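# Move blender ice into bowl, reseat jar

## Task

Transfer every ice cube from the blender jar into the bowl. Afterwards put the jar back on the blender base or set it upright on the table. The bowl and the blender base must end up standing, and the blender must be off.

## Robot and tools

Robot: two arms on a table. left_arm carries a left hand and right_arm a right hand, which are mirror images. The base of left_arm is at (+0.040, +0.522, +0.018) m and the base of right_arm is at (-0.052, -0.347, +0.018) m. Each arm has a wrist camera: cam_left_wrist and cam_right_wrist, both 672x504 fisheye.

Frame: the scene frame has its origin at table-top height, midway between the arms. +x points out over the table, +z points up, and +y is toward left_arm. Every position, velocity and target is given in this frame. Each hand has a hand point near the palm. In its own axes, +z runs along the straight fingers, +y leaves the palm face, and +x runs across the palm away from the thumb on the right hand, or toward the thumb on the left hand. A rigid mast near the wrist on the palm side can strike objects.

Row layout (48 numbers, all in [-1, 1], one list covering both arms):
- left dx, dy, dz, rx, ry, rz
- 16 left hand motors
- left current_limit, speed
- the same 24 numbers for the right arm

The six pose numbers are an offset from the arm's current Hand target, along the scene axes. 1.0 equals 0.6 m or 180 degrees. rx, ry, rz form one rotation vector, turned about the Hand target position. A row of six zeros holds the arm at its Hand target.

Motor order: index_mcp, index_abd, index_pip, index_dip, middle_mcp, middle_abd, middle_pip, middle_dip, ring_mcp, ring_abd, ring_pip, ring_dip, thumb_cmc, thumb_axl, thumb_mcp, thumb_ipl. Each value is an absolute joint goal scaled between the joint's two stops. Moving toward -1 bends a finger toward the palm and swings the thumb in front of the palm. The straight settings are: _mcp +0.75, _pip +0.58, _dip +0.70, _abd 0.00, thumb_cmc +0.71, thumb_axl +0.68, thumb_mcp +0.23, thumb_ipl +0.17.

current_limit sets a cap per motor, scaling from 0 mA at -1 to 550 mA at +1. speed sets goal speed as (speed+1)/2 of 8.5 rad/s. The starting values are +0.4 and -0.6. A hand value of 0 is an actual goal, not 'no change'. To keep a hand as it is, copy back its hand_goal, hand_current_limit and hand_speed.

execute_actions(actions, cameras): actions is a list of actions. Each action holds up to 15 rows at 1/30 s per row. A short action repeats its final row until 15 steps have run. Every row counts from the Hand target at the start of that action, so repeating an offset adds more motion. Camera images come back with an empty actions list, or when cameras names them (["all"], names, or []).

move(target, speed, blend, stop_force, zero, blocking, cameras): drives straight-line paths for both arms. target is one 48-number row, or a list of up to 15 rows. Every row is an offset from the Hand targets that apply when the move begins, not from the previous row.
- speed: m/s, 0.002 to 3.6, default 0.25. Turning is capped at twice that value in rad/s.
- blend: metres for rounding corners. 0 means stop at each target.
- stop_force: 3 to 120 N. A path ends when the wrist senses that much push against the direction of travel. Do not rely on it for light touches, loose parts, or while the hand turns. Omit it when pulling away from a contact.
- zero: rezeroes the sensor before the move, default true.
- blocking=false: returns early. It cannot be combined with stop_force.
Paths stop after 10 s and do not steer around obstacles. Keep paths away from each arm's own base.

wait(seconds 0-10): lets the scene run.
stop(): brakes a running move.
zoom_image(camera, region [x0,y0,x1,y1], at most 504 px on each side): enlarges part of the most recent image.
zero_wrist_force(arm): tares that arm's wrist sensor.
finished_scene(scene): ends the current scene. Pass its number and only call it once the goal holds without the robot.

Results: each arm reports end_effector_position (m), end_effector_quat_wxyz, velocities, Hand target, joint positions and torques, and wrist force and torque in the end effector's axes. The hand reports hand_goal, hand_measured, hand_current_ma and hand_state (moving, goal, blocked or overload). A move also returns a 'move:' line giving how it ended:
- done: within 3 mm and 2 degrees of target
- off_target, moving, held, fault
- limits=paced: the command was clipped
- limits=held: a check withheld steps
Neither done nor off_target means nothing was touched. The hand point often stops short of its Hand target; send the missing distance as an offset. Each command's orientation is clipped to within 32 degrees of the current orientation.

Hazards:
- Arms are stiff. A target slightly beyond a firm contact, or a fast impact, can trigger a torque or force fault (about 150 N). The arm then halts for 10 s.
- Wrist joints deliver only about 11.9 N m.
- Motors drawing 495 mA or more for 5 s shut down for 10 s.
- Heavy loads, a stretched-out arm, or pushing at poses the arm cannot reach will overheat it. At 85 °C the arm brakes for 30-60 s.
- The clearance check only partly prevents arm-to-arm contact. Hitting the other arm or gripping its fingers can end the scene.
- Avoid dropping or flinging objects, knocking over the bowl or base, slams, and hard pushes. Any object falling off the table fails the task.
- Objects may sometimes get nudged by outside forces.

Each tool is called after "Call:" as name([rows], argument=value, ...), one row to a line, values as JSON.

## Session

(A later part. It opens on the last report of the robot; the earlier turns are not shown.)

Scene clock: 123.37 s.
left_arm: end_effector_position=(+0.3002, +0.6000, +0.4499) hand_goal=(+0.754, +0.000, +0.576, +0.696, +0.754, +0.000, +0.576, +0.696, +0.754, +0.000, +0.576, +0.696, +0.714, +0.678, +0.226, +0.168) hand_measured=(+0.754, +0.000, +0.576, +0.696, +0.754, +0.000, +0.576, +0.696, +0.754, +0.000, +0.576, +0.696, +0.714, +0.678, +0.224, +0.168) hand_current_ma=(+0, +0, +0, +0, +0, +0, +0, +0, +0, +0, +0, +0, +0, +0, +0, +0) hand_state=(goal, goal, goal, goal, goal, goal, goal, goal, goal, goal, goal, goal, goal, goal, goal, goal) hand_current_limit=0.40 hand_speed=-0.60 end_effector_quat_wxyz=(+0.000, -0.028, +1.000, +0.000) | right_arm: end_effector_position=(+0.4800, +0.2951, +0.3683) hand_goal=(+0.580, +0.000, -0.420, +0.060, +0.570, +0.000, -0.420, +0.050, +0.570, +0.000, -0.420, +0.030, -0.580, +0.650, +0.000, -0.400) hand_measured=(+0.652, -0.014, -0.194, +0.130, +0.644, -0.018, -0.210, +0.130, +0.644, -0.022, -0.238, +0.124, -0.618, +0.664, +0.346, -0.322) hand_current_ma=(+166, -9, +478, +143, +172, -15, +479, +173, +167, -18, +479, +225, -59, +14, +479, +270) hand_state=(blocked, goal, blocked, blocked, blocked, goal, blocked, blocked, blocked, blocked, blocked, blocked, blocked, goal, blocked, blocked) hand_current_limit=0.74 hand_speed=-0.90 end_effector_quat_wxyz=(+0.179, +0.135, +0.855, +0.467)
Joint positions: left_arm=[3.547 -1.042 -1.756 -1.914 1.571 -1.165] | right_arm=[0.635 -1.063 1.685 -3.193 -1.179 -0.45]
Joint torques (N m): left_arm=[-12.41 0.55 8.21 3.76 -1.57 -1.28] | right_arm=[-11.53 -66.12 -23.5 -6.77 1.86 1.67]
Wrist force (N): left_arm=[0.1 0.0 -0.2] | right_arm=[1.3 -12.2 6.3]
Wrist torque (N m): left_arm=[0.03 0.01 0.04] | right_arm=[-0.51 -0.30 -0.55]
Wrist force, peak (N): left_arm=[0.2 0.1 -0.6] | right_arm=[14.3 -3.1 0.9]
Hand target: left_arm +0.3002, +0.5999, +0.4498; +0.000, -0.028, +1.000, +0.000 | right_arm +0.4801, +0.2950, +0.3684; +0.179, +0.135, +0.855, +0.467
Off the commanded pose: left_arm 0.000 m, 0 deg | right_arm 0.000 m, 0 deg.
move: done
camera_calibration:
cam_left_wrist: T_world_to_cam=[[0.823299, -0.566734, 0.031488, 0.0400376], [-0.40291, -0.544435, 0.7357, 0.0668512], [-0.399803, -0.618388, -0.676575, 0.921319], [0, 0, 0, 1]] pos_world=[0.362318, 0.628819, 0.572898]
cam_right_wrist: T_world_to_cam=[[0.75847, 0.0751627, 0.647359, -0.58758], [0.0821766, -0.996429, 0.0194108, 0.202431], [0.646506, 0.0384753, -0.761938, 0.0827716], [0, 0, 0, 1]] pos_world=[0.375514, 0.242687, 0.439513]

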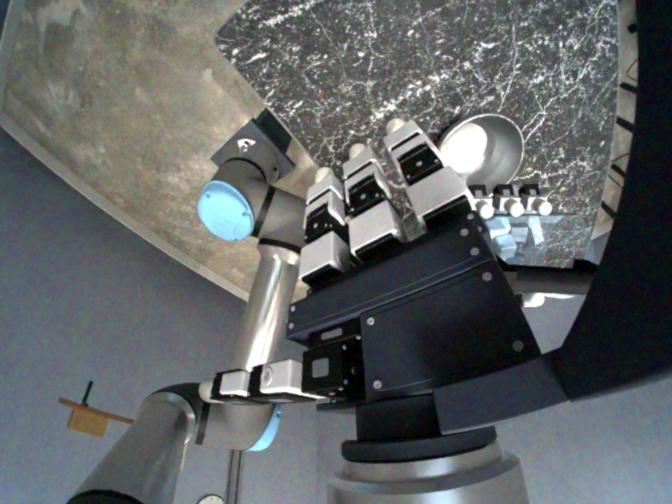

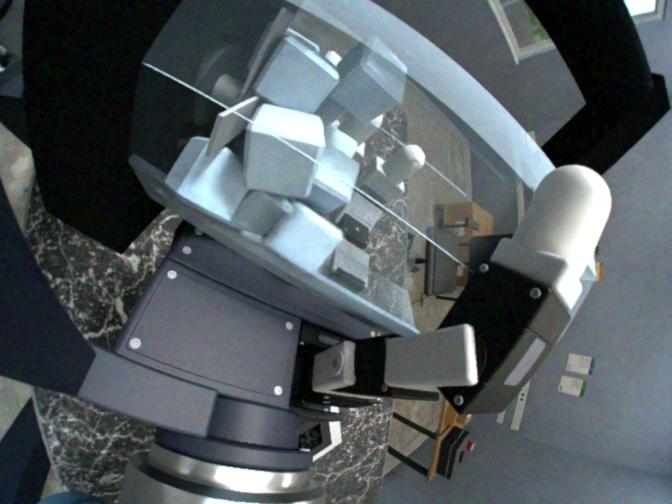

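Call:
move([
  [0,0,0,0,0,0,0.754,0,0.576,0.696,0.754,0,0.576,0.696,0.754,0,0.576,0.696,0.714,0.678,0.226,0.168,0.4,-0.6,-0.0043,0.0392,-0.239,0.0048,0.0083,-0.0056,0.58,0,-0.42,0.06,0.57,0,-0.42,0.05,0.57,0,-0.42,0.03,-0.58,0.65,0.0,-0.4,0.74,-0.9],
  [0,0,0,0,0,0,0.754,0,0.576,0.696,0.754,0,0.576,0.696,0.754,0,0.576,0.696,0.714,0.678,0.226,0.168,0.4,-0.6,0.0015,0.0358,-0.239,0.0722,0.125,-0.0833,0.58,0,-0.42,0.06,0.57,0,-0.42,0.05,0.57,0,-0.42,0.03,-0.58,0.65,0.0,-0.4,0.74,-0.9],
], speed=[0.09,0.09], blend=[0.01,0], cameras=["all"])

Call:
zoom_image(camera="cam_left_wrist", region=[400, 60, 640, 300])

Call:
zoom_image(camera="cam_right_wrist", region=[100, 0, 520, 420])

Scene clock: 136.30 s.
left_arm: end_effector_position=(+0.3002, +0.5999, +0.4498) hand_goal=(+0.754, +0.000, +0.576, +0.696, +0.754, +0.000, +0.576, +0.696, +0.754, +0.000, +0.576, +0.696, +0.714, +0.678, +0.226, +0.168) hand_measured=(+0.754, +0.000, +0.576, +0.696, +0.754, +0.000, +0.576, +0.696, +0.754, +0.000, +0.576, +0.696, +0.714, +0.678, +0.224, +0.168) hand_current_ma=(+0, +0, +0, +0, +0, +0, +0, +0, +0, +0, +0, +0, +0, +0, +0, +0) hand_state=(goal, goal, goal, goal, goal, goal, goal, goal, goal, goal, goal, goal, goal, goal, goal, goal) hand_current_limit=0.40 hand_speed=-0.60 end_effector_quat_wxyz=(+0.000, -0.028, +1.000, +0.000) | right_arm: end_effector_position=(+0.4809, +0.3166, +0.2251) hand_goal=(+0.580, +0.000, -0.420, +0.060, +0.570, +0.000, -0.420, +0.050, +0.570, +0.000, -0.420, +0.030, -0.580, +0.650, +0.000, -0.400) hand_measured=(+0.654, -0.012, -0.196, +0.130, +0.644, -0.016, -0.222, +0.124, +0.644, -0.016, -0.266, +0.118, -0.592, +0.664, +0.346, -0.322) hand_current_ma=(+172, -7, +479, +143, +173, -12, +478, +157, +167, -12, +479, +206, -9, +14, +479, +270) hand_state=(blocked, goal, blocked, blocked, blocked, goal, blocked, blocked, blocked, goal, blocked, blocked, goal, goal, blocked, blocked) hand_current_limit=0.74 hand_speed=-0.90 end_effector_quat_wxyz=(+0.052, +0.352, +0.791, +0.498)
Joint positions: left_arm=[3.547 -1.042 -1.756 -1.914 1.571 -1.165] | right_arm=[0.736 -0.818 1.688 -3.461 -1.264 0.131]
Joint torques (N m): left_arm=[-11.44 7.45 8.78 3.77 -0.72 -1.44] | right_arm=[-10.25 -57.58 -19.94 -5.94 2.38 0.6]
Wrist force (N): left_arm=[0.1 0.1 -0.2] | right_arm=[-3.4 -10.2 5.2]
Wrist torque (N m): left_arm=[0.04 0.01 0.04] | right_arm=[-0.44 -0.08 -0.27]
Wrist force, peak (N): left_arm=[-0.3 0.2 -0.4] | right_arm=[1.4 -13.3 6.6]
Hand target: left_arm +0.3002, +0.5999, +0.4498; +0.000, -0.028, +1.000, +0.000 | right_arm +0.4810, +0.3165, +0.2250; +0.052, +0.352, +0.791, +0.498
Off the commanded pose: left_arm 0.000 m, 0 deg | right_arm 0.000 m, 0 deg.
move: done
camera_calibration:
cam_left_wrist: T_world_to_cam=[[0.823211, -0.566859, 0.0315327, 0.0401229], [-0.403006, -0.544332, 0.735723, 0.0668085], [-0.399887, -0.618363, -0.676548, 0.921318], [0, 0, 0, 1]] pos_world=[0.362318, 0.628819, 0.572898]
cam_right_wrist: T_world_to_cam=[[0.92194, -0.258487, 0.288464, -0.38928], [-0.212364, -0.960157, -0.181657, 0.401909], [0.323927, 0.106217, -0.940101, 0.146084], [0, 0, 0, 1]] pos_world=[0.396923, 0.269756, 0.322637]

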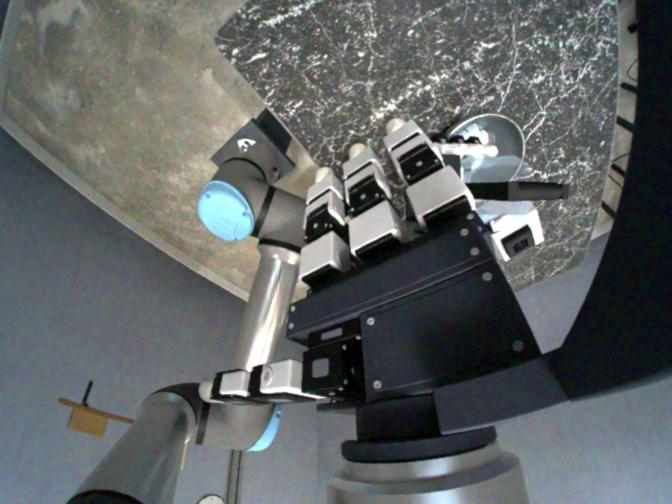

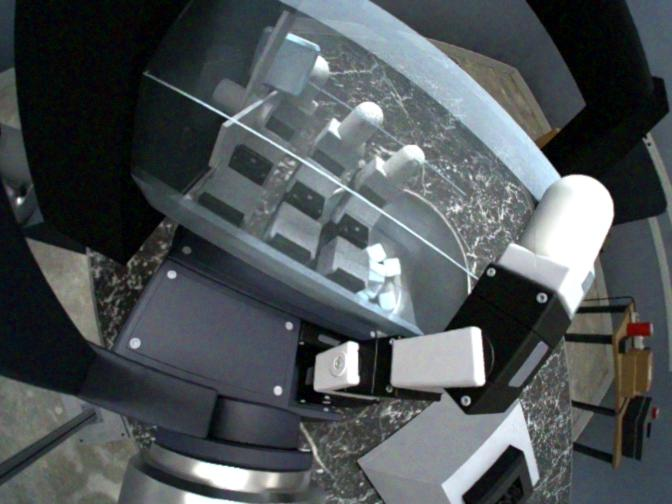

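Scaled by 2.100 from the camera's 672x504 image, which has a finer 960x720 frame.

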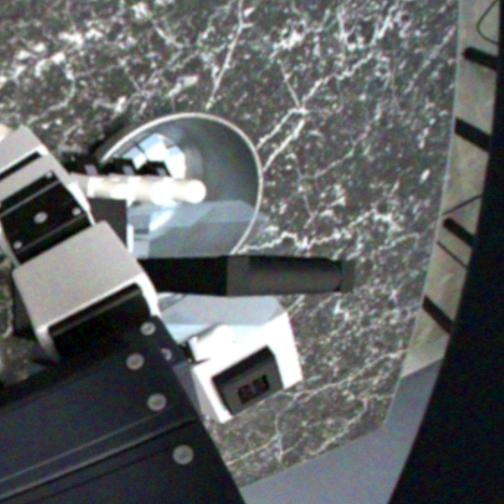

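Scaled by 1.200 from the camera's 672x504 image, which has a finer 960x720 frame.

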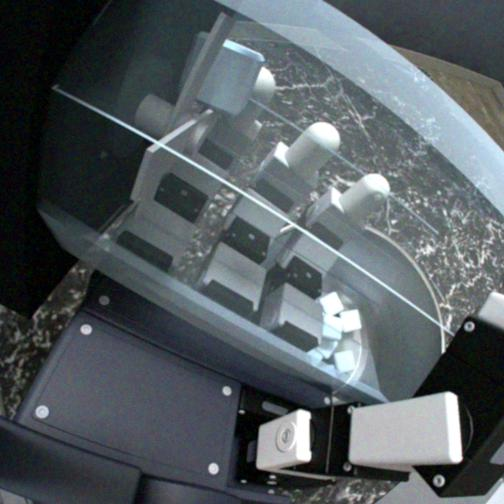

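Call:
move(target=[0,0,0,0,0,0,0.754,0,0.576,0.696,0.754,0,0.576,0.696,0.754,0,0.576,0.696,0.714,0.678,0.226,0.168,0.4,-0.6,0.0289,-0.0167,0,0.0409,0.0708,-0.0472,0.58,0,-0.42,0.06,0.57,0,-0.42,0.05,0.57,0,-0.42,0.03,-0.58,0.65,0.0,-0.4,0.74,-0.9], speed=0.12, cameras=["all"])

Call:
zoom_image(camera="cam_left_wrist", region=[400, 60, 640, 300])

Call:
zoom_image(camera="cam_right_wrist", region=[100, 0, 520, 420])

Scene clock: 140.00 s.
left_arm: end_effector_position=(+0.3002, +0.5999, +0.4498) hand_goal=(+0.754, +0.000, +0.576, +0.696, +0.754, +0.000, +0.576, +0.696, +0.754, +0.000, +0.576, +0.696, +0.714, +0.678, +0.226, +0.168) hand_measured=(+0.754, +0.000, +0.576, +0.696, +0.754, +0.000, +0.576, +0.696, +0.754, +0.000, +0.576, +0.696, +0.714, +0.678, +0.224, +0.168) hand_current_ma=(+0, +0, +0, +0, +0, +0, +0, +0, +0, +0, +0, +0, +0, +0, +0, +0) hand_state=(goal, goal, goal, goal, goal, goal, goal, goal, goal, goal, goal, goal, goal, goal, goal, goal) hand_current_limit=0.40 hand_speed=-0.60 end_effector_quat_wxyz=(+0.000, -0.028, +1.000, +0.000) | right_arm: end_effector_position=(+0.4983, +0.3065, +0.2251) hand_goal=(+0.580, +0.000, -0.420, +0.060, +0.570, +0.000, -0.420, +0.050, +0.570, +0.000, -0.420, +0.030, -0.580, +0.650, +0.000, -0.400) hand_measured=(+0.656, -0.010, -0.198, +0.130, +0.646, -0.012, -0.236, +0.118, +0.644, -0.006, -0.292, +0.108, -0.568, +0.664, +0.346, -0.322) hand_current_ma=(+179, -6, +478, +143, +175, -7, +479, +138, +167, -3, +363, +169, +8, +14, +478, +270) hand_state=(blocked, goal, blocked, blocked, blocked, goal, blocked, blocked, blocked, goal, blocked, blocked, goal, goal, blocked, blocked) hand_current_limit=0.74 hand_speed=-0.90 end_effector_quat_wxyz=(-0.022, +0.465, +0.730, +0.500)
Joint positions: left_arm=[3.547 -1.042 -1.756 -1.914 1.571 -1.165] | right_arm=[0.74 -0.831 1.658 -3.418 -1.268 0.43]
Joint torques (N m): left_arm=[-11.67 6.66 8.05 3.74 -0.33 -1.23] | right_arm=[12.48 -57.3 -14.55 -6.9 -0.63 0.71]
Wrist force (N): left_arm=[0.1 0.1 0.0] | right_arm=[-5.6 -8.8 5.0]
Wrist torque (N m): left_arm=[0.02 0.01 0.04] | right_arm=[-0.36 0.05 -0.12]
Wrist force, peak (N): left_arm=[0.1 0.2 -0.4] | right_arm=[-3.3 -11.0 5.5]
Hand target: left_arm +0.3002, +0.5999, +0.4498; +0.000, -0.028, +1.000, +0.000 | right_arm +0.4983, +0.3065, +0.2250; -0.022, +0.465, +0.730, +0.500
Off the commanded pose: left_arm 0.000 m, 0 deg | right_arm 0.000 m, 0 deg.
move: done
camera_calibration:
cam_left_wrist: T_world_to_cam=[[0.823211, -0.566859, 0.0315327, 0.0401229], [-0.403006, -0.544332, 0.735723, 0.0668085], [-0.399887, -0.618363, -0.676548, 0.921318], [0, 0, 0, 1]] pos_world=[0.362318, 0.628819, 0.572898]
cam_right_wrist: T_world_to_cam=[[0.908265, -0.416508, 0.0397059, -0.296721], [-0.396921, -0.88777, -0.233061, 0.477288], [0.132321, 0.195921, -0.971651, 0.216593], [0, 0, 0, 1]] pos_world=[0.430287, 0.2577, 0.333471]

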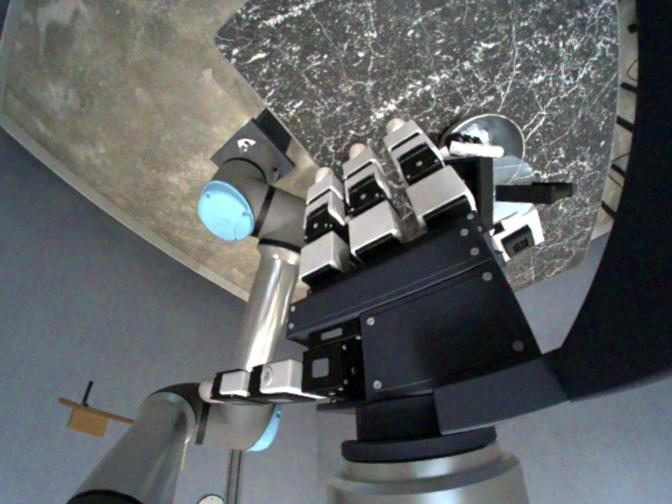

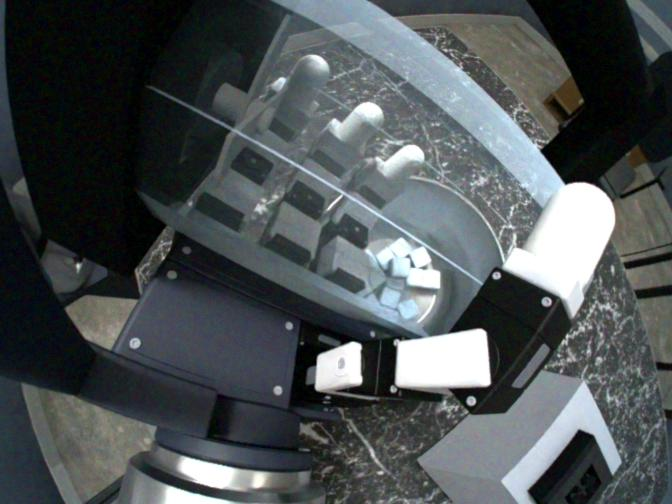

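Scaled by 2.100 from the camera's 672x504 image, which has a finer 960x720 frame.

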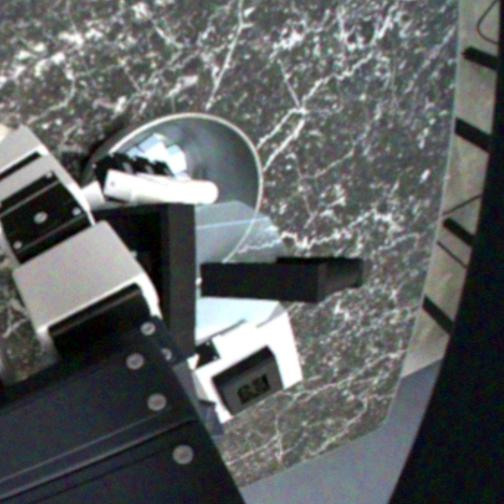

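Scaled by 1.200 from the camera's 672x504 image, which has a finer 960x720 frame.

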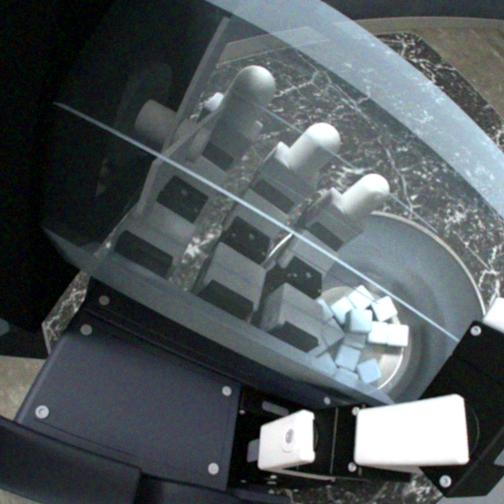

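Call:
move([
  [0,0,0,0,0,0,0.754,0,0.576,0.696,0.754,0,0.576,0.696,0.754,0,0.576,0.696,0.714,0.678,0.226,0.168,0.4,-0.6,-0.0305,-0.0192,0.2417,-0.1131,-0.1958,0.1306,0.58,0,-0.42,0.06,0.57,0,-0.42,0.05,0.57,0,-0.42,0.03,-0.58,0.65,0.0,-0.4,0.74,-0.9],
  [0,-0.25,-0.083,0,0,0,0.754,0,0.576,0.696,0.754,0,0.576,0.696,0.754,0,0.576,0.696,0.714,0.678,0.226,0.168,0.4,-0.6,0.1583,-0.5787,0.2583,-0.4753,-0.4657,0.025,0.58,0,-0.42,0.06,0.57,0,-0.42,0.05,0.57,0,-0.42,0.03,-0.58,0.65,0.0,-0.4,0.74,-0.9],
], speed=[0.18,0.18], blend=[0.02,0], cameras=["all"])

Call:
zoom_image(camera="cam_left_wrist", region=[440, 100, 640, 340])

Scene clock: 151.40 s.
left_arm: end_effector_position=(+0.3002, +0.4499, +0.3999) hand_goal=(+0.754, +0.000, +0.576, +0.696, +0.754, +0.000, +0.576, +0.696, +0.754, +0.000, +0.576, +0.696, +0.714, +0.678, +0.226, +0.168) hand_measured=(+0.754, +0.000, +0.576, +0.696, +0.754, +0.000, +0.576, +0.696, +0.754, +0.000, +0.576, +0.696, +0.714, +0.678, +0.224, +0.168) hand_current_ma=(+0, +0, +0, +0, +0, +0, +0, +0, +0, +0, +0, +0, +0, +0, +0, +0) hand_state=(goal, goal, goal, goal, goal, goal, goal, goal, goal, goal, goal, goal, goal, goal, goal, goal) hand_current_limit=0.40 hand_speed=-0.60 end_effector_quat_wxyz=(+0.000, -0.028, +1.000, +0.000) | right_arm: end_effector_position=(+0.5934, -0.0407, +0.3799) hand_goal=(+0.580, +0.000, -0.420, +0.060, +0.570, +0.000, -0.420, +0.050, +0.570, +0.000, -0.420, +0.030, -0.580, +0.650, +0.000, -0.400) hand_measured=(+0.658, -0.012, -0.204, +0.130, +0.646, -0.014, -0.240, +0.118, +0.644, -0.010, -0.292, +0.106, -0.578, +0.666, +0.352, -0.322) hand_current_ma=(+181, -7, +478, +143, +179, -8, +479, +138, +167, -5, +363, +160, +1, +19, +478, +270) hand_state=(blocked, goal, blocked, blocked, blocked, goal, blocked, blocked, blocked, goal, blocked, blocked, goal, goal, blocked, blocked) hand_current_limit=0.74 hand_speed=-0.90 end_effector_quat_wxyz=(+0.702, -0.080, +0.703, +0.080)
Joint positions: left_arm=[3.008 -1.114 -1.854 -1.745 1.571 -1.704] | right_arm=[0.129 -1.084 1.949 -4.004 -1.429 -1.57]
Joint torques (N m): left_arm=[10.95 14.28 22.9 0.61 1.52 0.7] | right_arm=[7.77 -58.6 -12.54 -4.02 -1.24 0.64]
Wrist force (N): left_arm=[0.2 0.2 0.1] | right_arm=[11.5 -0.7 0.6]
Wrist torque (N m): left_arm=[0.05 0.04 -0.13] | right_arm=[-0.08 -0.64 -0.16]
Wrist force, peak (N): left_arm=[0.5 0.2 0.3] | right_arm=[-6.5 -10.3 6.5]
Hand target: left_arm +0.3002, +0.4499, +0.4000; +0.000, -0.028, +1.000, +0.000 | right_arm +0.5933, -0.0407, +0.3800; +0.702, -0.080, +0.703, +0.080
Off the commanded pose: left_arm 0.000 m, 0 deg | right_arm 0.000 m, 0 deg.
move: done
camera_calibration:
cam_left_wrist: T_world_to_cam=[[0.823125, -0.566999, 0.0312679, -0.0432349], [-0.402881, -0.544293, 0.73582, 0.0217423], [-0.400191, -0.618269, -0.676455, 0.794799], [0, 0, 0, 1]] pos_world=[0.362418, 0.478719, 0.522999]
cam_right_wrist: T_world_to_cam=[[-0.0823294, 0.633632, 0.769241, -0.180504], [-0.589504, -0.653311, 0.475047, 0.0976553], [0.803559, -0.41436, 0.427316, -0.532153], [0, 0, 0, 1]] pos_world=[0.470323, -0.0423303, 0.319858]

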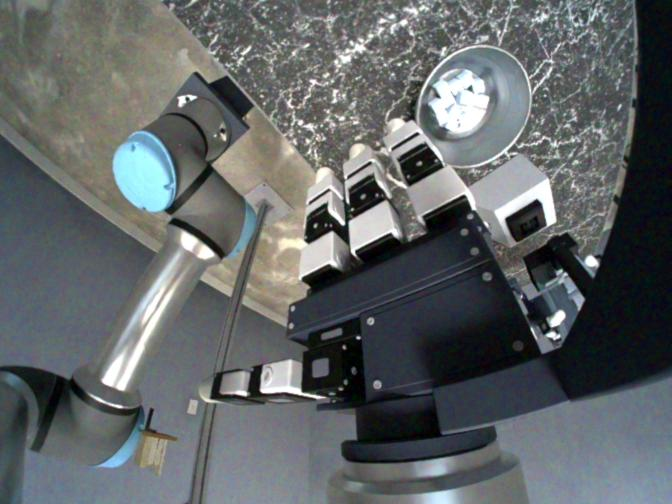

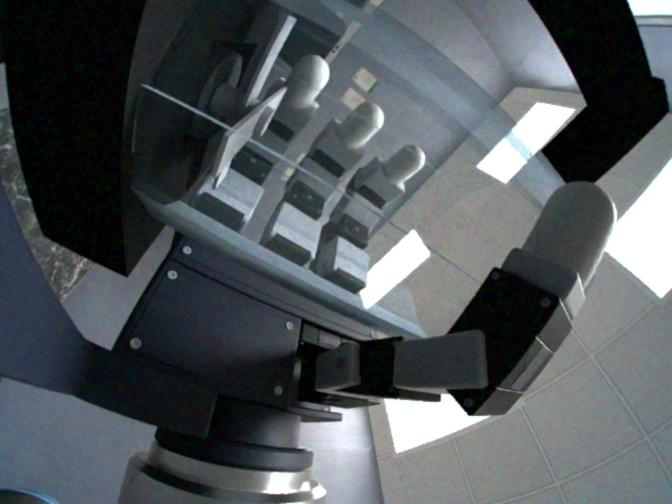

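Scaled by 2.100 from the camera's 672x504 image, which has a finer 960x720 frame.

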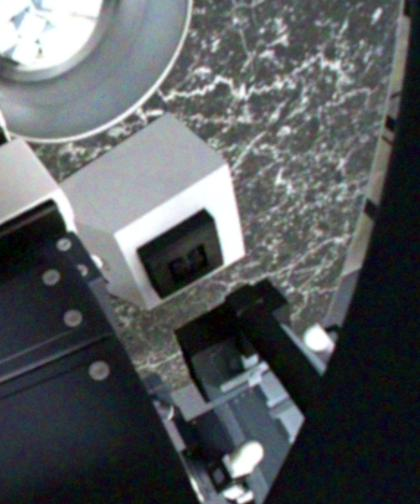

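Call:
move(target=[0,0,0,0,0,0,0.754,0,0.576,0.696,0.754,0,0.576,0.696,0.754,0,0.576,0.696,0.714,0.678,0.226,0.168,0.4,-0.6,0.0078,0.0062,-0.1533,0,0,0,0.58,0,-0.42,0.06,0.57,0,-0.42,0.05,0.57,0,-0.42,0.03,-0.58,0.65,0.0,-0.4,0.74,-0.9], speed=0.1, cameras=["all"])

Call:
zoom_image(camera="cam_left_wrist", region=[460, 140, 640, 320])

Call:
zoom_image(camera="cam_right_wrist", region=[0, 0, 500, 400])

Scene clock: 162.80 s.
left_arm: end_effector_position=(+0.3002, +0.4499, +0.4000) hand_goal=(+0.754, +0.000, +0.576, +0.696, +0.754, +0.000, +0.576, +0.696, +0.754, +0.000, +0.576, +0.696, +0.714, +0.678, +0.226, +0.168) hand_measured=(+0.754, +0.000, +0.576, +0.696, +0.754, +0.000, +0.576, +0.696, +0.754, +0.000, +0.576, +0.696, +0.714, +0.678, +0.224, +0.168) hand_current_ma=(+0, +0, +0, +0, +0, +0, +0, +0, +0, +0, +0, +0, +0, +0, +0, +0) hand_state=(goal, goal, goal, goal, goal, goal, goal, goal, goal, goal, goal, goal, goal, goal, goal, goal) hand_current_limit=0.40 hand_speed=-0.60 end_effector_quat_wxyz=(+0.000, -0.028, +1.000, +0.000) | right_arm: end_effector_position=(+0.5980, -0.0370, +0.2881) hand_goal=(+0.580, +0.000, -0.420, +0.060, +0.570, +0.000, -0.420, +0.050, +0.570, +0.000, -0.420, +0.030, -0.580, +0.650, +0.000, -0.400) hand_measured=(+0.658, -0.012, -0.204, +0.130, +0.646, -0.014, -0.242, +0.118, +0.644, -0.010, -0.292, +0.106, -0.578, +0.666, +0.352, -0.322) hand_current_ma=(+181, -7, +479, +143, +179, -9, +478, +138, +167, -6, +363, +160, +1, +20, +479, +270) hand_state=(blocked, goal, blocked, blocked, blocked, goal, blocked, blocked, blocked, goal, blocked, blocked, goal, goal, blocked, blocked) hand_current_limit=0.74 hand_speed=-0.90 end_effector_quat_wxyz=(+0.702, -0.080, +0.703, +0.080)
Joint positions: left_arm=[3.008 -1.114 -1.854 -1.745 1.571 -1.704] | right_arm=[0.137 -0.884 1.95 -4.206 -1.436 -1.57]
Joint torques (N m): left_arm=[12.55 14.1 37.55 0.81 1.35 -0.87] | right_arm=[5.12 -48.82 -8.29 -3.47 0.43 2.88]
Wrist force (N): left_arm=[0.3 0.2 0.0] | right_arm=[11.2 -1.0 0.2]
Wrist torque (N m): left_arm=[0.06 0.03 -0.12] | right_arm=[-0.09 -0.61 -0.16]
Wrist force, peak (N): left_arm=[0.4 0.5 0.1] | right_arm=[13.8 -1.0 0.7]
Hand target: left_arm +0.3002, +0.4499, +0.4000; +0.000, -0.028, +1.000, +0.000 | right_arm +0.5980, -0.0370, +0.2880; +0.702, -0.080, +0.703, +0.080
Off the commanded pose: left_arm 0.000 m, 0 deg | right_arm 0.000 m, 0 deg.
move: done
camera_calibration:
cam_left_wrist: T_world_to_cam=[[0.82321, -0.56686, 0.0315341, -0.0433356], [-0.403008, -0.544331, 0.735723, 0.0217977], [-0.399887, -0.618363, -0.676548, 0.794871], [0, 0, 0, 1]] pos_world=[0.362318, 0.478819, 0.523098]
cam_right_wrist: T_world_to_cam=[[-0.0826913, 0.633809, 0.769057, -0.111556], [-0.589598, -0.653269, 0.474988, 0.146501], [0.803453, -0.414157, 0.427712, -0.495078], [0, 0, 0, 1]] pos_world=[0.474924, -0.0386303, 0.227958]

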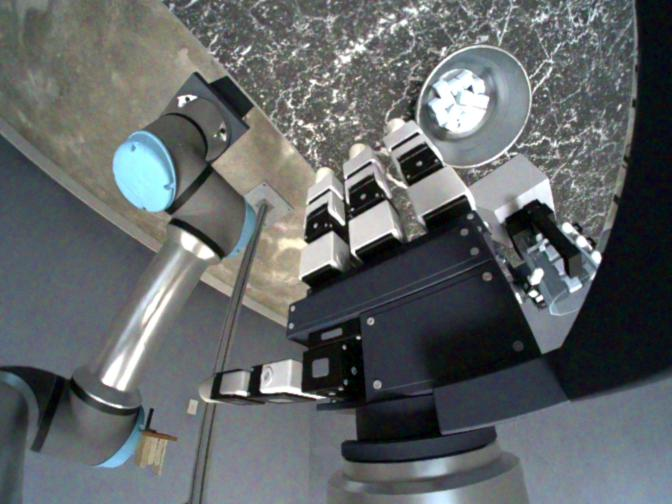

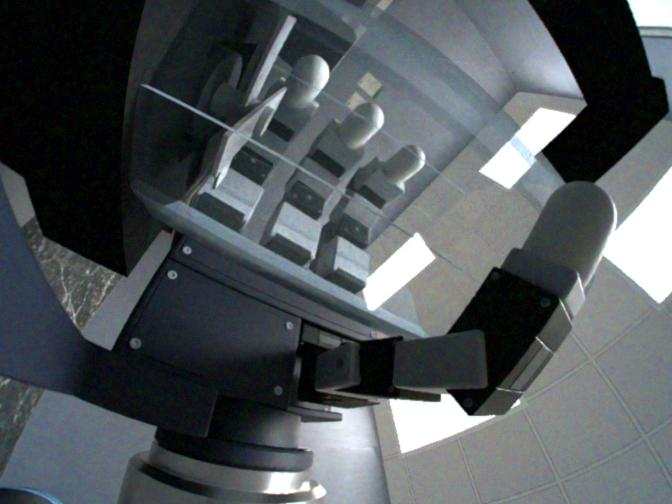

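Scaled by 2.800 from the camera's 672x504 image, which has a finer 960x720 frame.

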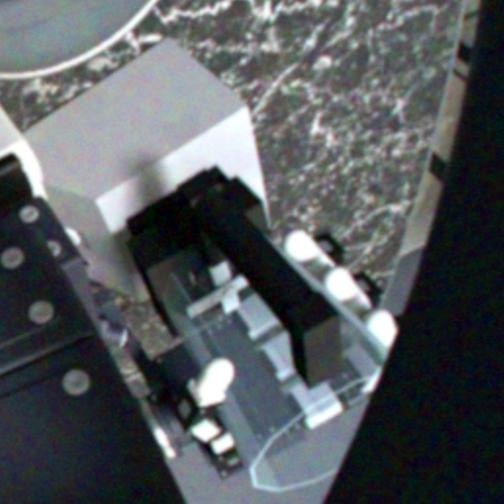

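Scaled by 1.008 from the camera's 672x504 image, which has a finer 960x720 frame.

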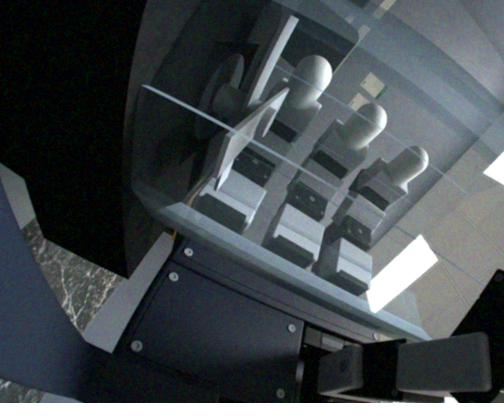

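Call:
move(target=[0,0,0,0,0,0,0.754,0,0.576,0.696,0.754,0,0.576,0.696,0.754,0,0.576,0.696,0.714,0.678,0.226,0.168,0.4,-0.6,0,0,-0.05,0,0,0,0.58,0,-0.42,0.06,0.57,0,-0.42,0.05,0.57,0,-0.42,0.03,-0.58,0.65,0.0,-0.4,0.74,-0.9], speed=0.015, stop_force=7, cameras=["cam_left_wrist"])

Scene clock: 169.73 s.
left_arm: end_effector_position=(+0.3002, +0.4499, +0.4000) hand_goal=(+0.754, +0.000, +0.576, +0.696, +0.754, +0.000, +0.576, +0.696, +0.754, +0.000, +0.576, +0.696, +0.714, +0.678, +0.226, +0.168) hand_measured=(+0.754, +0.000, +0.576, +0.696, +0.754, +0.000, +0.576, +0.696, +0.754, +0.000, +0.576, +0.696, +0.714, +0.678, +0.224, +0.168) hand_current_ma=(+0, +0, +0, +0, +0, +0, +0, +0, +0, +0, +0, +0, +0, +0, +0, +0) hand_state=(goal, goal, goal, goal, goal, goal, goal, goal, goal, goal, goal, goal, goal, goal, goal, goal) hand_current_limit=0.40 hand_speed=-0.60 end_effector_quat_wxyz=(+0.000, -0.028, +1.000, +0.000) | right_arm: end_effector_position=(+0.5979, -0.0370, +0.2816) hand_goal=(+0.580, +0.000, -0.420, +0.060, +0.570, +0.000, -0.420, +0.050, +0.570, +0.000, -0.420, +0.030, -0.580, +0.650, +0.000, -0.400) hand_measured=(+0.658, -0.012, -0.206, +0.130, +0.646, -0.014, -0.242, +0.118, +0.644, -0.010, -0.292, +0.106, -0.578, +0.666, +0.352, -0.322) hand_current_ma=(+181, -7, +478, +143, +179, -9, +478, +138, +167, -6, +363, +160, +1, +20, +479, +270) hand_state=(blocked, goal, blocked, blocked, blocked, goal, blocked, blocked, blocked, goal, blocked, blocked, goal, goal, blocked, blocked) hand_current_limit=0.74 hand_speed=-0.90 end_effector_quat_wxyz=(+0.702, -0.080, +0.703, +0.080)
Joint positions: left_arm=[3.008 -1.114 -1.854 -1.745 1.571 -1.704] | right_arm=[0.136 -0.87 1.949 -4.22 -1.436 -1.57]
Joint torques (N m): left_arm=[11.86 14.42 36.77 0.72 0.9 0.21] | right_arm=[-10.4 -59.29 -5.26 -3.12 1.65 0.84]
Wrist force (N): left_arm=[0.1 0.4 0.0] | right_arm=[7.4 -0.4 2.6]
Wrist torque (N m): left_arm=[0.09 0.06 -0.14] | right_arm=[-0.07 -1.03 -0.05]
Wrist force, peak (N): left_arm=[0.0 0.6 -0.1] | right_arm=[11.8 -1.3 0.8]
Hand target: left_arm +0.3002, +0.4499, +0.4000; +0.000, -0.028, +1.000, +0.000 | right_arm +0.5979, -0.0370, +0.2816; +0.702, -0.080, +0.703, +0.080 (not the last commanded pose)
Off the commanded pose: left_arm 0.000 m, 0 deg | right_arm 0.024 m, 0 deg.
move: contact (right_arm)
camera_calibration:
cam_left_wrist: T_world_to_cam=[[0.82321, -0.56686, 0.0315341, -0.0433356], [-0.403008, -0.544331, 0.735723, 0.0217977], [-0.399887, -0.618363, -0.676548, 0.794871], [0, 0, 0, 1]] pos_world=[0.362318, 0.478819, 0.523098]
Images, in order (width x height): cam_left_wrist 672x504.

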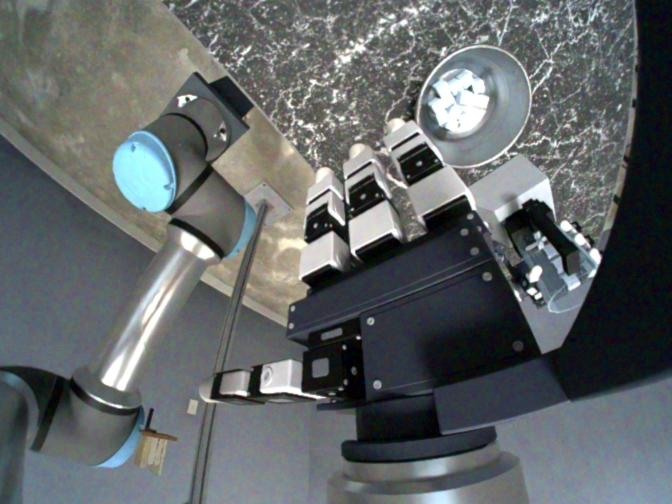

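Call:
zoom_image(camera="cam_left_wrist", region=[440, 130, 640, 330])

Scaled by 2.520 from the camera's 672x504 image, which has a finer 960x720 frame.

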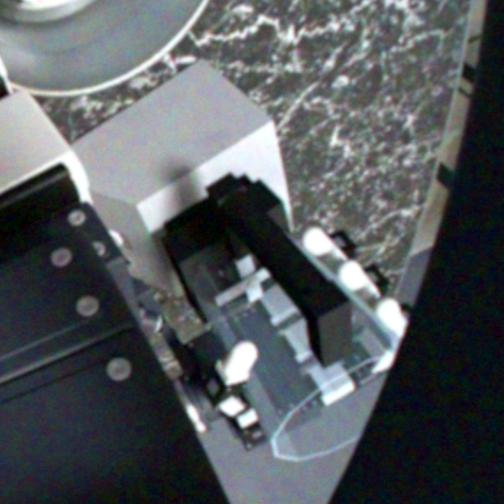

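Call:
move(target=[0,0,0,0,0,0,0.754,0,0.576,0.696,0.754,0,0.576,0.696,0.754,0,0.576,0.696,0.714,0.678,0.226,0.168,0.4,-0.6,0.0042,0.0016,0.005,0,0,0,0.58,0,-0.42,0.06,0.57,0,-0.42,0.05,0.57,0,-0.42,0.03,-0.58,0.65,0.0,-0.4,0.74,-0.9], speed=0.02)

Call:
move(target=[0,0,0,0,0,0,0.754,0,0.576,0.696,0.754,0,0.576,0.696,0.754,0,0.576,0.696,0.714,0.678,0.226,0.168,0.4,-0.6,0,0,-0.044,0,0,0,0.58,0,-0.42,0.06,0.57,0,-0.42,0.05,0.57,0,-0.42,0.03,-0.58,0.65,0.0,-0.4,0.74,-0.9], speed=0.015, stop_force=7)

Scene clock: 176.50 s.
left_arm: end_effector_position=(+0.3002, +0.4499, +0.4000) hand_goal=(+0.754, +0.000, +0.576, +0.696, +0.754, +0.000, +0.576, +0.696, +0.754, +0.000, +0.576, +0.696, +0.714, +0.678, +0.226, +0.168) hand_measured=(+0.754, +0.000, +0.576, +0.696, +0.754, +0.000, +0.576, +0.696, +0.754, +0.000, +0.576, +0.696, +0.714, +0.678, +0.224, +0.168) hand_current_ma=(+0, +0, +0, +0, +0, +0, +0, +0, +0, +0, +0, +0, +0, +0, +0, +0) hand_state=(goal, goal, goal, goal, goal, goal, goal, goal, goal, goal, goal, goal, goal, goal, goal, goal) hand_current_limit=0.40 hand_speed=-0.60 end_effector_quat_wxyz=(+0.000, -0.028, +1.000, +0.000) | right_arm: end_effector_position=(+0.6005, -0.0360, +0.2847) hand_goal=(+0.580, +0.000, -0.420, +0.060, +0.570, +0.000, -0.420, +0.050, +0.570, +0.000, -0.420, +0.030, -0.580, +0.650, +0.000, -0.400) hand_measured=(+0.658, -0.012, -0.206, +0.130, +0.646, -0.014, -0.242, +0.118, +0.644, -0.010, -0.292, +0.106, -0.578, +0.666, +0.352, -0.322) hand_current_ma=(+181, -7, +479, +143, +179, -9, +478, +138, +167, -6, +363, +160, +1, +20, +478, +270) hand_state=(blocked, goal, blocked, blocked, blocked, goal, blocked, blocked, blocked, goal, blocked, blocked, goal, goal, blocked, blocked) hand_current_limit=0.74 hand_speed=-0.90 end_effector_quat_wxyz=(+0.702, -0.080, +0.703, +0.080)
Joint positions: left_arm=[3.008 -1.114 -1.854 -1.745 1.571 -1.704] | right_arm=[0.138 -0.873 1.941 -4.208 -1.438 -1.57]
Joint torques (N m): left_arm=[12.05 13.57 37.27 0.65 0.56 1.18] | right_arm=[11.07 -56.15 -14.98 -3.77 -0.88 0.71]
Wrist force (N): left_arm=[0.1 0.4 -0.1] | right_arm=[11.4 -1.1 0.7]
Wrist torque (N m): left_arm=[0.10 0.04 -0.14] | right_arm=[-0.15 -0.66 -0.16]
Wrist force, peak (N): left_arm=[0.4 0.5 -0.1] | right_arm=[11.6 -1.0 0.6]
Hand target: left_arm +0.3002, +0.4499, +0.4000; +0.000, -0.028, +1.000, +0.000 | right_arm +0.6005, -0.0360, +0.2846; +0.702, -0.080, +0.703, +0.080
Off the commanded pose: left_arm 0.000 m, 0 deg | right_arm 0.000 m, 0 deg.
move: done

Scene clock: 178.43 s.
left_arm: end_effector_position=(+0.3002, +0.4499, +0.4000) hand_goal=(+0.754, +0.000, +0.576, +0.696, +0.754, +0.000, +0.576, +0.696, +0.754, +0.000, +0.576, +0.696, +0.714, +0.678, +0.226, +0.168) hand_measured=(+0.754, +0.000, +0.576, +0.696, +0.754, +0.000, +0.576, +0.696, +0.754, +0.000, +0.576, +0.696, +0.714, +0.678, +0.224, +0.168) hand_current_ma=(+0, +0, +0, +0, +0, +0, +0, +0, +0, +0, +0, +0, +0, +0, +0, +0) hand_state=(goal, goal, goal, goal, goal, goal, goal, goal, goal, goal, goal, goal, goal, goal, goal, goal) hand_current_limit=0.40 hand_speed=-0.60 end_effector_quat_wxyz=(+0.000, -0.028, +1.000, +0.000) | right_arm: end_effector_position=(+0.6004, -0.0360, +0.2718) hand_goal=(+0.580, +0.000, -0.420, +0.060, +0.570, +0.000, -0.420, +0.050, +0.570, +0.000, -0.420, +0.030, -0.580, +0.650, +0.000, -0.400) hand_measured=(+0.656, -0.012, -0.206, +0.130, +0.646, -0.014, -0.242, +0.118, +0.644, -0.010, -0.292, +0.106, -0.580, +0.666, +0.354, -0.322) hand_current_ma=(+180, -7, +479, +143, +179, -9, +479, +138, +167, -6, +363, +160, +0, +21, +478, +270) hand_state=(blocked, goal, blocked, blocked, blocked, goal, blocked, blocked, blocked, goal, blocked, blocked, goal, goal, blocked, blocked) hand_current_limit=0.74 hand_speed=-0.90 end_effector_quat_wxyz=(+0.702, -0.080, +0.703, +0.080)
Joint positions: left_arm=[3.008 -1.114 -1.854 -1.745 1.571 -1.704] | right_arm=[0.138 -0.845 1.939 -4.235 -1.438 -1.57]
Joint torques (N m): left_arm=[12.83 13.7 37.69 0.7 0.44 1.21] | right_arm=[6.38 -61.54 -3.38 -4 0.93 1.43]
Wrist force (N): left_arm=[0.2 0.3 0.0] | right_arm=[9.9 -2.1 5.2]
Wrist torque (N m): left_arm=[0.08 0.04 -0.14] | right_arm=[-0.46 -1.05 -0.40]
Wrist force, peak (N): left_arm=[0.2 0.4 0.2] | right_arm=[10.1 -2.2 5.4]
Hand target: left_arm +0.3002, +0.4499, +0.4000; +0.000, -0.028, +1.000, +0.000 | right_arm +0.6005, -0.0360, +0.2718; +0.702, -0.080, +0.703, +0.080 (not the last commanded pose)
Off the commanded pose: left_arm 0.000 m, 0 deg | right_arm 0.014 m, 0 deg.
move: contact (right_arm)

Call:
move(target=[0,0,0,0,0,0,0.754,0,0.576,0.696,0.754,0,0.576,0.696,0.754,0,0.576,0.696,0.714,0.678,0.226,0.168,0.4,-0.6,0.0034,0.0,0.0025,0,0,0,0.58,0,-0.42,0.06,0.57,0,-0.42,0.05,0.57,0,-0.42,0.03,-0.58,0.65,0.0,-0.4,0.74,-0.9], speed=0.02)

Call:
move(target=[0,0,0,0,0,0,0.754,0,0.576,0.696,0.754,0,0.576,0.696,0.754,0,0.576,0.696,0.714,0.678,0.226,0.168,0.4,-0.6,0,0,-0.026,0,0,0,0.58,0,-0.42,0.06,0.57,0,-0.42,0.05,0.57,0,-0.42,0.03,-0.58,0.65,0.0,-0.4,0.74,-0.9], speed=0.015, stop_force=7, cameras=["cam_left_wrist"])

Call:
zoom_image(camera="cam_left_wrist", region=[440, 130, 640, 330])

Scene clock: 182.83 s.
left_arm: end_effector_position=(+0.3002, +0.4499, +0.4000) hand_goal=(+0.754, +0.000, +0.576, +0.696, +0.754, +0.000, +0.576, +0.696, +0.754, +0.000, +0.576, +0.696, +0.714, +0.678, +0.226, +0.168) hand_measured=(+0.754, +0.000, +0.576, +0.696, +0.754, +0.000, +0.576, +0.696, +0.754, +0.000, +0.576, +0.696, +0.714, +0.678, +0.224, +0.168) hand_current_ma=(+0, +0, +0, +0, +0, +0, +0, +0, +0, +0, +0, +0, +0, +0, +0, +0) hand_state=(goal, goal, goal, goal, goal, goal, goal, goal, goal, goal, goal, goal, goal, goal, goal, goal) hand_current_limit=0.40 hand_speed=-0.60 end_effector_quat_wxyz=(+0.000, -0.028, +1.000, +0.000) | right_arm: end_effector_position=(+0.6025, -0.0360, +0.2734) hand_goal=(+0.580, +0.000, -0.420, +0.060, +0.570, +0.000, -0.420, +0.050, +0.570, +0.000, -0.420, +0.030, -0.580, +0.650, +0.000, -0.400) hand_measured=(+0.656, -0.012, -0.206, +0.130, +0.646, -0.014, -0.242, +0.118, +0.644, -0.010, -0.292, +0.106, -0.580, +0.666, +0.354, -0.322) hand_current_ma=(+180, -7, +479, +143, +179, -9, +479, +138, +167, -6, +363, +160, +0, +21, +479, +270) hand_state=(blocked, goal, blocked, blocked, blocked, goal, blocked, blocked, blocked, goal, blocked, blocked, goal, goal, blocked, blocked) hand_current_limit=0.74 hand_speed=-0.90 end_effector_quat_wxyz=(+0.702, -0.080, +0.703, +0.080)
Joint positions: left_arm=[3.008 -1.114 -1.854 -1.745 1.571 -1.704] | right_arm=[0.138 -0.846 1.934 -4.228 -1.438 -1.57]
Joint torques (N m): left_arm=[11.77 13.94 38.01 0.76 -0.24 1.32] | right_arm=[-11.49 -61.41 -16.15 -3.16 1.74 1.41]
Wrist force (N): left_arm=[0.1 0.4 -0.1] | right_arm=[11.4 -0.9 0.4]
Wrist torque (N m): left_arm=[0.10 0.05 -0.14] | right_arm=[-0.08 -0.64 -0.16]
Wrist force, peak (N): left_arm=[0.4 0.4 0.0] | right_arm=[11.4 -1.9 2.3]
Hand target: left_arm +0.3002, +0.4499, +0.4000; +0.000, -0.028, +1.000, +0.000 | right_arm +0.6025, -0.0360, +0.2733; +0.702, -0.080, +0.703, +0.080
Off the commanded pose: left_arm 0.000 m, 0 deg | right_arm 0.000 m, 0 deg.
move: done

Scene clock: 183.87 s.
left_arm: end_effector_position=(+0.3002, +0.4499, +0.4000) hand_goal=(+0.754, +0.000, +0.576, +0.696, +0.754, +0.000, +0.576, +0.696, +0.754, +0.000, +0.576, +0.696, +0.714, +0.678, +0.226, +0.168) hand_measured=(+0.754, +0.000, +0.576, +0.696, +0.754, +0.000, +0.576, +0.696, +0.754, +0.000, +0.576, +0.696, +0.714, +0.678, +0.224, +0.168) hand_current_ma=(+0, +0, +0, +0, +0, +0, +0, +0, +0, +0, +0, +0, +0, +0, +0, +0) hand_state=(goal, goal, goal, goal, goal, goal, goal, goal, goal, goal, goal, goal, goal, goal, goal, goal) hand_current_limit=0.40 hand_speed=-0.60 end_effector_quat_wxyz=(+0.000, -0.028, +1.000, +0.000) | right_arm: end_effector_position=(+0.6025, -0.0361, +0.2713) hand_goal=(+0.580, +0.000, -0.420, +0.060, +0.570, +0.000, -0.420, +0.050, +0.570, +0.000, -0.420, +0.030, -0.580, +0.650, +0.000, -0.400) hand_measured=(+0.656, -0.012, -0.206, +0.130, +0.646, -0.014, -0.242, +0.118, +0.644, -0.010, -0.292, +0.106, -0.580, +0.666, +0.354, -0.322) hand_current_ma=(+180, -7, +479, +143, +179, -9, +478, +138, +167, -6, +363, +160, +0, +21, +479, +270) hand_state=(blocked, goal, blocked, blocked, blocked, goal, blocked, blocked, blocked, goal, blocked, blocked, goal, goal, blocked, blocked) hand_current_limit=0.74 hand_speed=-0.90 end_effector_quat_wxyz=(+0.702, -0.080, +0.703, +0.080)
Joint positions: left_arm=[3.008 -1.114 -1.854 -1.745 1.571 -1.704] | right_arm=[0.138 -0.841 1.933 -4.233 -1.438 -1.57]
Joint torques (N m): left_arm=[12.75 13.49 37.31 0.64 -0.39 1.27] | right_arm=[0.36 -62.29 -7.11 -4.38 1.69 1.48]
Wrist force (N): left_arm=[0.1 0.4 0.1] | right_arm=[11.5 -4.2 0.4]
Wrist torque (N m): left_arm=[0.08 0.05 -0.14] | right_arm=[-0.32 -0.65 -0.46]
Wrist force, peak (N): left_arm=[0.3 0.4 -0.1] | right_arm=[11.6 -3.9 0.0]
Hand target: left_arm +0.3002, +0.4499, +0.4000; +0.000, -0.028, +1.000, +0.000 | right_arm +0.6024, -0.0360, +0.2713; +0.702, -0.080, +0.703, +0.080 (not the last commanded pose)
Off the commanded pose: left_arm 0.000 m, 0 deg | right_arm 0.014 m, 0 deg.
move: contact (right_arm)
camera_calibration:
cam_left_wrist: T_world_to_cam=[[0.82321, -0.56686, 0.0315341, -0.0433356], [-0.403008, -0.544331, 0.735723, 0.0217977], [-0.399887, -0.618363, -0.676548, 0.794871], [0, 0, 0, 1]] pos_world=[0.362318, 0.478819, 0.523098]
Images, in order (width x height): cam_left_wrist 672x504.

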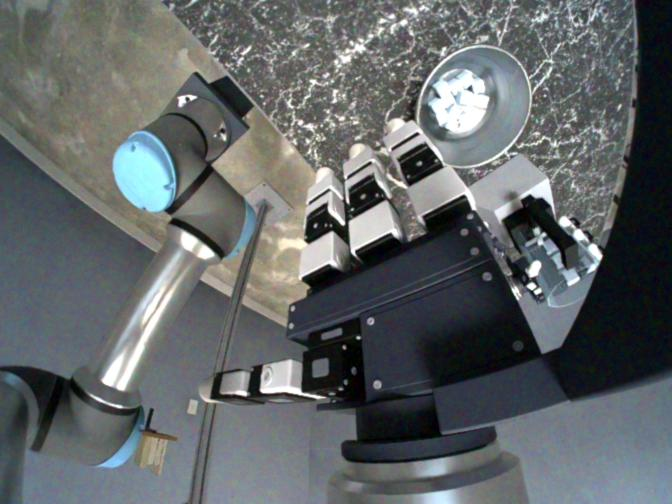

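Scaled by 2.520 from the camera's 672x504 image, which has a finer 960x720 frame.

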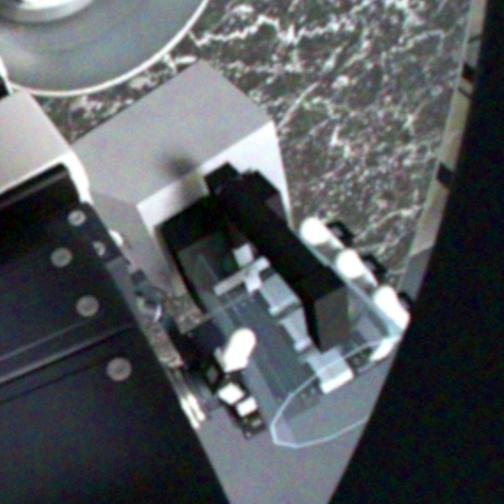

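Call:
move(target=[0,0,0,0,0,0,0.754,0,0.576,0.696,0.754,0,0.576,0.696,0.754,0,0.576,0.696,0.714,0.678,0.226,0.168,0.4,-0.6,0.0008,-0.0032,0.0017,0,0,0,0.58,0,-0.42,0.06,0.57,0,-0.42,0.05,0.57,0,-0.42,0.03,-0.58,0.65,0.0,-0.4,0.74,-0.9], speed=0.02)

Call:
move(target=[0,0,0,0,0,0,0.754,0,0.576,0.696,0.754,0,0.576,0.696,0.754,0,0.576,0.696,0.714,0.678,0.226,0.168,0.4,-0.6,0,0,-0.025,0,0,0,0.58,0,-0.42,0.06,0.57,0,-0.42,0.05,0.57,0,-0.42,0.03,-0.58,0.65,0.0,-0.4,0.74,-0.9], speed=0.015, stop_force=7)

Scene clock: 186.93 s.
left_arm: end_effector_position=(+0.3002, +0.4499, +0.4000) hand_goal=(+0.754, +0.000, +0.576, +0.696, +0.754, +0.000, +0.576, +0.696, +0.754, +0.000, +0.576, +0.696, +0.714, +0.678, +0.226, +0.168) hand_measured=(+0.754, +0.000, +0.576, +0.696, +0.754, +0.000, +0.576, +0.696, +0.754, +0.000, +0.576, +0.696, +0.714, +0.678, +0.224, +0.168) hand_current_ma=(+0, +0, +0, +0, +0, +0, +0, +0, +0, +0, +0, +0, +0, +0, +0, +0) hand_state=(goal, goal, goal, goal, goal, goal, goal, goal, goal, goal, goal, goal, goal, goal, goal, goal) hand_current_limit=0.40 hand_speed=-0.60 end_effector_quat_wxyz=(+0.000, -0.028, +1.000, +0.000) | right_arm: end_effector_position=(+0.6029, -0.0380, +0.2723) hand_goal=(+0.580, +0.000, -0.420, +0.060, +0.570, +0.000, -0.420, +0.050, +0.570, +0.000, -0.420, +0.030, -0.580, +0.650, +0.000, -0.400) hand_measured=(+0.656, -0.012, -0.206, +0.130, +0.646, -0.014, -0.242, +0.118, +0.644, -0.010, -0.292, +0.106, -0.580, +0.666, +0.354, -0.322) hand_current_ma=(+180, -7, +478, +143, +179, -9, +479, +138, +167, -6, +363, +160, +0, +21, +478, +270) hand_state=(blocked, goal, blocked, blocked, blocked, goal, blocked, blocked, blocked, goal, blocked, blocked, goal, goal, blocked, blocked) hand_current_limit=0.74 hand_speed=-0.90 end_effector_quat_wxyz=(+0.702, -0.080, +0.703, +0.080)
Joint positions: left_arm=[3.008 -1.114 -1.854 -1.745 1.571 -1.704] | right_arm=[0.133 -0.844 1.934 -4.231 -1.433 -1.57]
Joint torques (N m): left_arm=[11.93 13.94 37.61 0.77 -0.71 1.24] | right_arm=[-5.89 -58.05 -8.77 -2.17 0.59 1.32]
Wrist force (N): left_arm=[0.1 0.3 0.0] | right_arm=[11.1 -0.9 0.4]
Wrist torque (N m): left_arm=[0.07 0.05 -0.14] | right_arm=[-0.09 -0.62 -0.16]
Wrist force, peak (N): left_arm=[0.3 0.5 0.0] | right_arm=[11.9 -4.4 0.6]
Hand target: left_arm +0.3002, +0.4499, +0.4000; +0.000, -0.028, +1.000, +0.000 | right_arm +0.6029, -0.0380, +0.2723; +0.702, -0.080, +0.703, +0.080
Off the commanded pose: left_arm 0.000 m, 0 deg | right_arm 0.000 m, 0 deg.
move: done

Scene clock: 188.80 s.
left_arm: end_effector_position=(+0.3002, +0.4499, +0.4000) hand_goal=(+0.754, +0.000, +0.576, +0.696, +0.754, +0.000, +0.576, +0.696, +0.754, +0.000, +0.576, +0.696, +0.714, +0.678, +0.226, +0.168) hand_measured=(+0.754, +0.000, +0.576, +0.696, +0.754, +0.000, +0.576, +0.696, +0.754, +0.000, +0.576, +0.696, +0.714, +0.678, +0.224, +0.168) hand_current_ma=(+0, +0, +0, +0, +0, +0, +0, +0, +0, +0, +0, +0, +0, +0, +0, +0) hand_state=(goal, goal, goal, goal, goal, goal, goal, goal, goal, goal, goal, goal, goal, goal, goal, goal) hand_current_limit=0.40 hand_speed=-0.60 end_effector_quat_wxyz=(+0.000, -0.028, +1.000, +0.000) | right_arm: end_effector_position=(+0.6029, -0.0380, +0.2608) hand_goal=(+0.580, +0.000, -0.420, +0.060, +0.570, +0.000, -0.420, +0.050, +0.570, +0.000, -0.420, +0.030, -0.580, +0.650, +0.000, -0.400) hand_measured=(+0.656, -0.012, -0.206, +0.130, +0.646, -0.014, -0.242, +0.118, +0.644, -0.010, -0.292, +0.106, -0.578, +0.666, +0.354, -0.322) hand_current_ma=(+180, -7, +479, +143, +179, -9, +478, +138, +167, -6, +363, +160, +1, +21, +479, +270) hand_state=(blocked, goal, blocked, blocked, blocked, goal, blocked, blocked, blocked, goal, blocked, blocked, goal, goal, blocked, blocked) hand_current_limit=0.74 hand_speed=-0.90 end_effector_quat_wxyz=(+0.702, -0.080, +0.703, +0.080)
Joint positions: left_arm=[3.008 -1.114 -1.854 -1.745 1.571 -1.704] | right_arm=[0.133 -0.818 1.932 -4.254 -1.433 -1.57]
Joint torques (N m): left_arm=[11.82 14.11 37.61 0.71 -0.94 1.23] | right_arm=[8.06 -59.72 -4.4 -3.47 1.57 0.74]
Wrist force (N): left_arm=[0.1 0.2 0.1] | right_arm=[6.9 0.1 1.4]
Wrist torque (N m): left_arm=[0.07 0.05 -0.14] | right_arm=[-0.07 -0.82 0.04]
Wrist force, peak (N): left_arm=[0.2 0.5 0.1] | right_arm=[11.5 -1.2 0.4]
Hand target: left_arm +0.3002, +0.4499, +0.4000; +0.000, -0.028, +1.000, +0.000 | right_arm +0.6029, -0.0380, +0.2608; +0.702, -0.080, +0.703, +0.080 (not the last commanded pose)
Off the commanded pose: left_arm 0.000 m, 0 deg | right_arm 0.004 m, 0 deg.
move: contact (right_arm)

Call:
wait(seconds=0.1, cameras=["cam_left_wrist"])

Call:
zoom_image(camera="cam_left_wrist", region=[470, 180, 620, 330])

Scene clock: 194.23 s.
left_arm: end_effector_position=(+0.3002, +0.4499, +0.4000) hand_goal=(+0.754, +0.000, +0.576, +0.696, +0.754, +0.000, +0.576, +0.696, +0.754, +0.000, +0.576, +0.696, +0.714, +0.678, +0.226, +0.168) hand_measured=(+0.754, +0.000, +0.576, +0.696, +0.754, +0.000, +0.576, +0.696, +0.754, +0.000, +0.576, +0.696, +0.714, +0.678, +0.224, +0.168) hand_current_ma=(+0, +0, +0, +0, +0, +0, +0, +0, +0, +0, +0, +0, +0, +0, +0, +0) hand_state=(goal, goal, goal, goal, goal, goal, goal, goal, goal, goal, goal, goal, goal, goal, goal, goal) hand_current_limit=0.40 hand_speed=-0.60 end_effector_quat_wxyz=(+0.000, -0.028, +1.000, +0.000) | right_arm: end_effector_position=(+0.6029, -0.0380, +0.2608) hand_goal=(+0.580, +0.000, -0.420, +0.060, +0.570, +0.000, -0.420, +0.050, +0.570, +0.000, -0.420, +0.030, -0.580, +0.650, +0.000, -0.400) hand_measured=(+0.656, -0.012, -0.206, +0.130, +0.646, -0.014, -0.242, +0.118, +0.644, -0.010, -0.292, +0.106, -0.578, +0.666, +0.354, -0.322) hand_current_ma=(+180, -7, +479, +143, +179, -9, +478, +138, +167, -6, +363, +160, +1, +21, +478, +270) hand_state=(blocked, goal, blocked, blocked, blocked, goal, blocked, blocked, blocked, goal, blocked, blocked, goal, goal, blocked, blocked) hand_current_limit=0.74 hand_speed=-0.90 end_effector_quat_wxyz=(+0.702, -0.080, +0.703, +0.080)
Joint positions: left_arm=[3.008 -1.114 -1.854 -1.745 1.571 -1.704] | right_arm=[0.133 -0.818 1.932 -4.254 -1.433 -1.57]
Joint torques (N m): left_arm=[11.46 13.81 37.27 0.61 -1.19 1.29] | right_arm=[1.46 -60.07 -4.77 -3.21 1.58 0.48]
Wrist force (N): left_arm=[0.1 0.2 0.0] | right_arm=[7.2 0.1 1.3]
Wrist torque (N m): left_arm=[0.07 0.05 -0.14] | right_arm=[-0.07 -0.85 0.05]
Wrist force, peak (N): left_arm=[0.1 0.5 0.0] | right_arm=[7.5 -0.3 1.2]
Hand target: left_arm +0.3002, +0.4499, +0.4000; +0.000, -0.028, +1.000, +0.000 | right_arm +0.6029, -0.0380, +0.2608; +0.702, -0.080, +0.703, +0.080 (not the last commanded pose)
Off the commanded pose: left_arm 0.000 m, 0 deg | right_arm 0.004 m, 0 deg.
wait: 0.10 s; at rest from the start
camera_calibration:
cam_left_wrist: T_world_to_cam=[[0.823211, -0.566859, 0.0315327, -0.0433356], [-0.403006, -0.544332, 0.735723, 0.0217976], [-0.399887, -0.618363, -0.676548, 0.794871], [0, 0, 0, 1]] pos_world=[0.362318, 0.478819, 0.523098]
Images, in order (width x height): cam_left_wrist 672x504.

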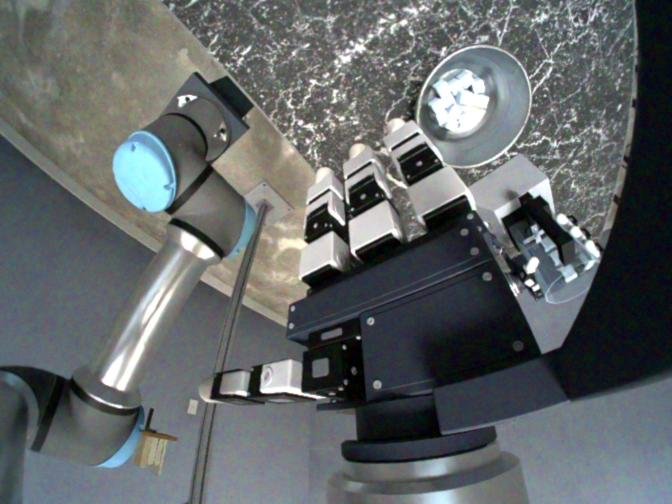

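Scaled by 3.360 from the camera's 672x504 image, which has a finer 960x720 frame.

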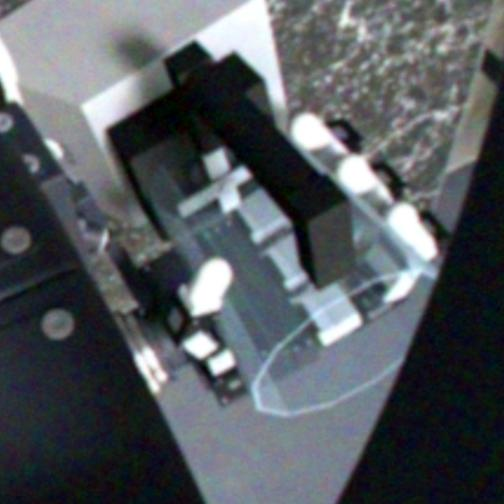

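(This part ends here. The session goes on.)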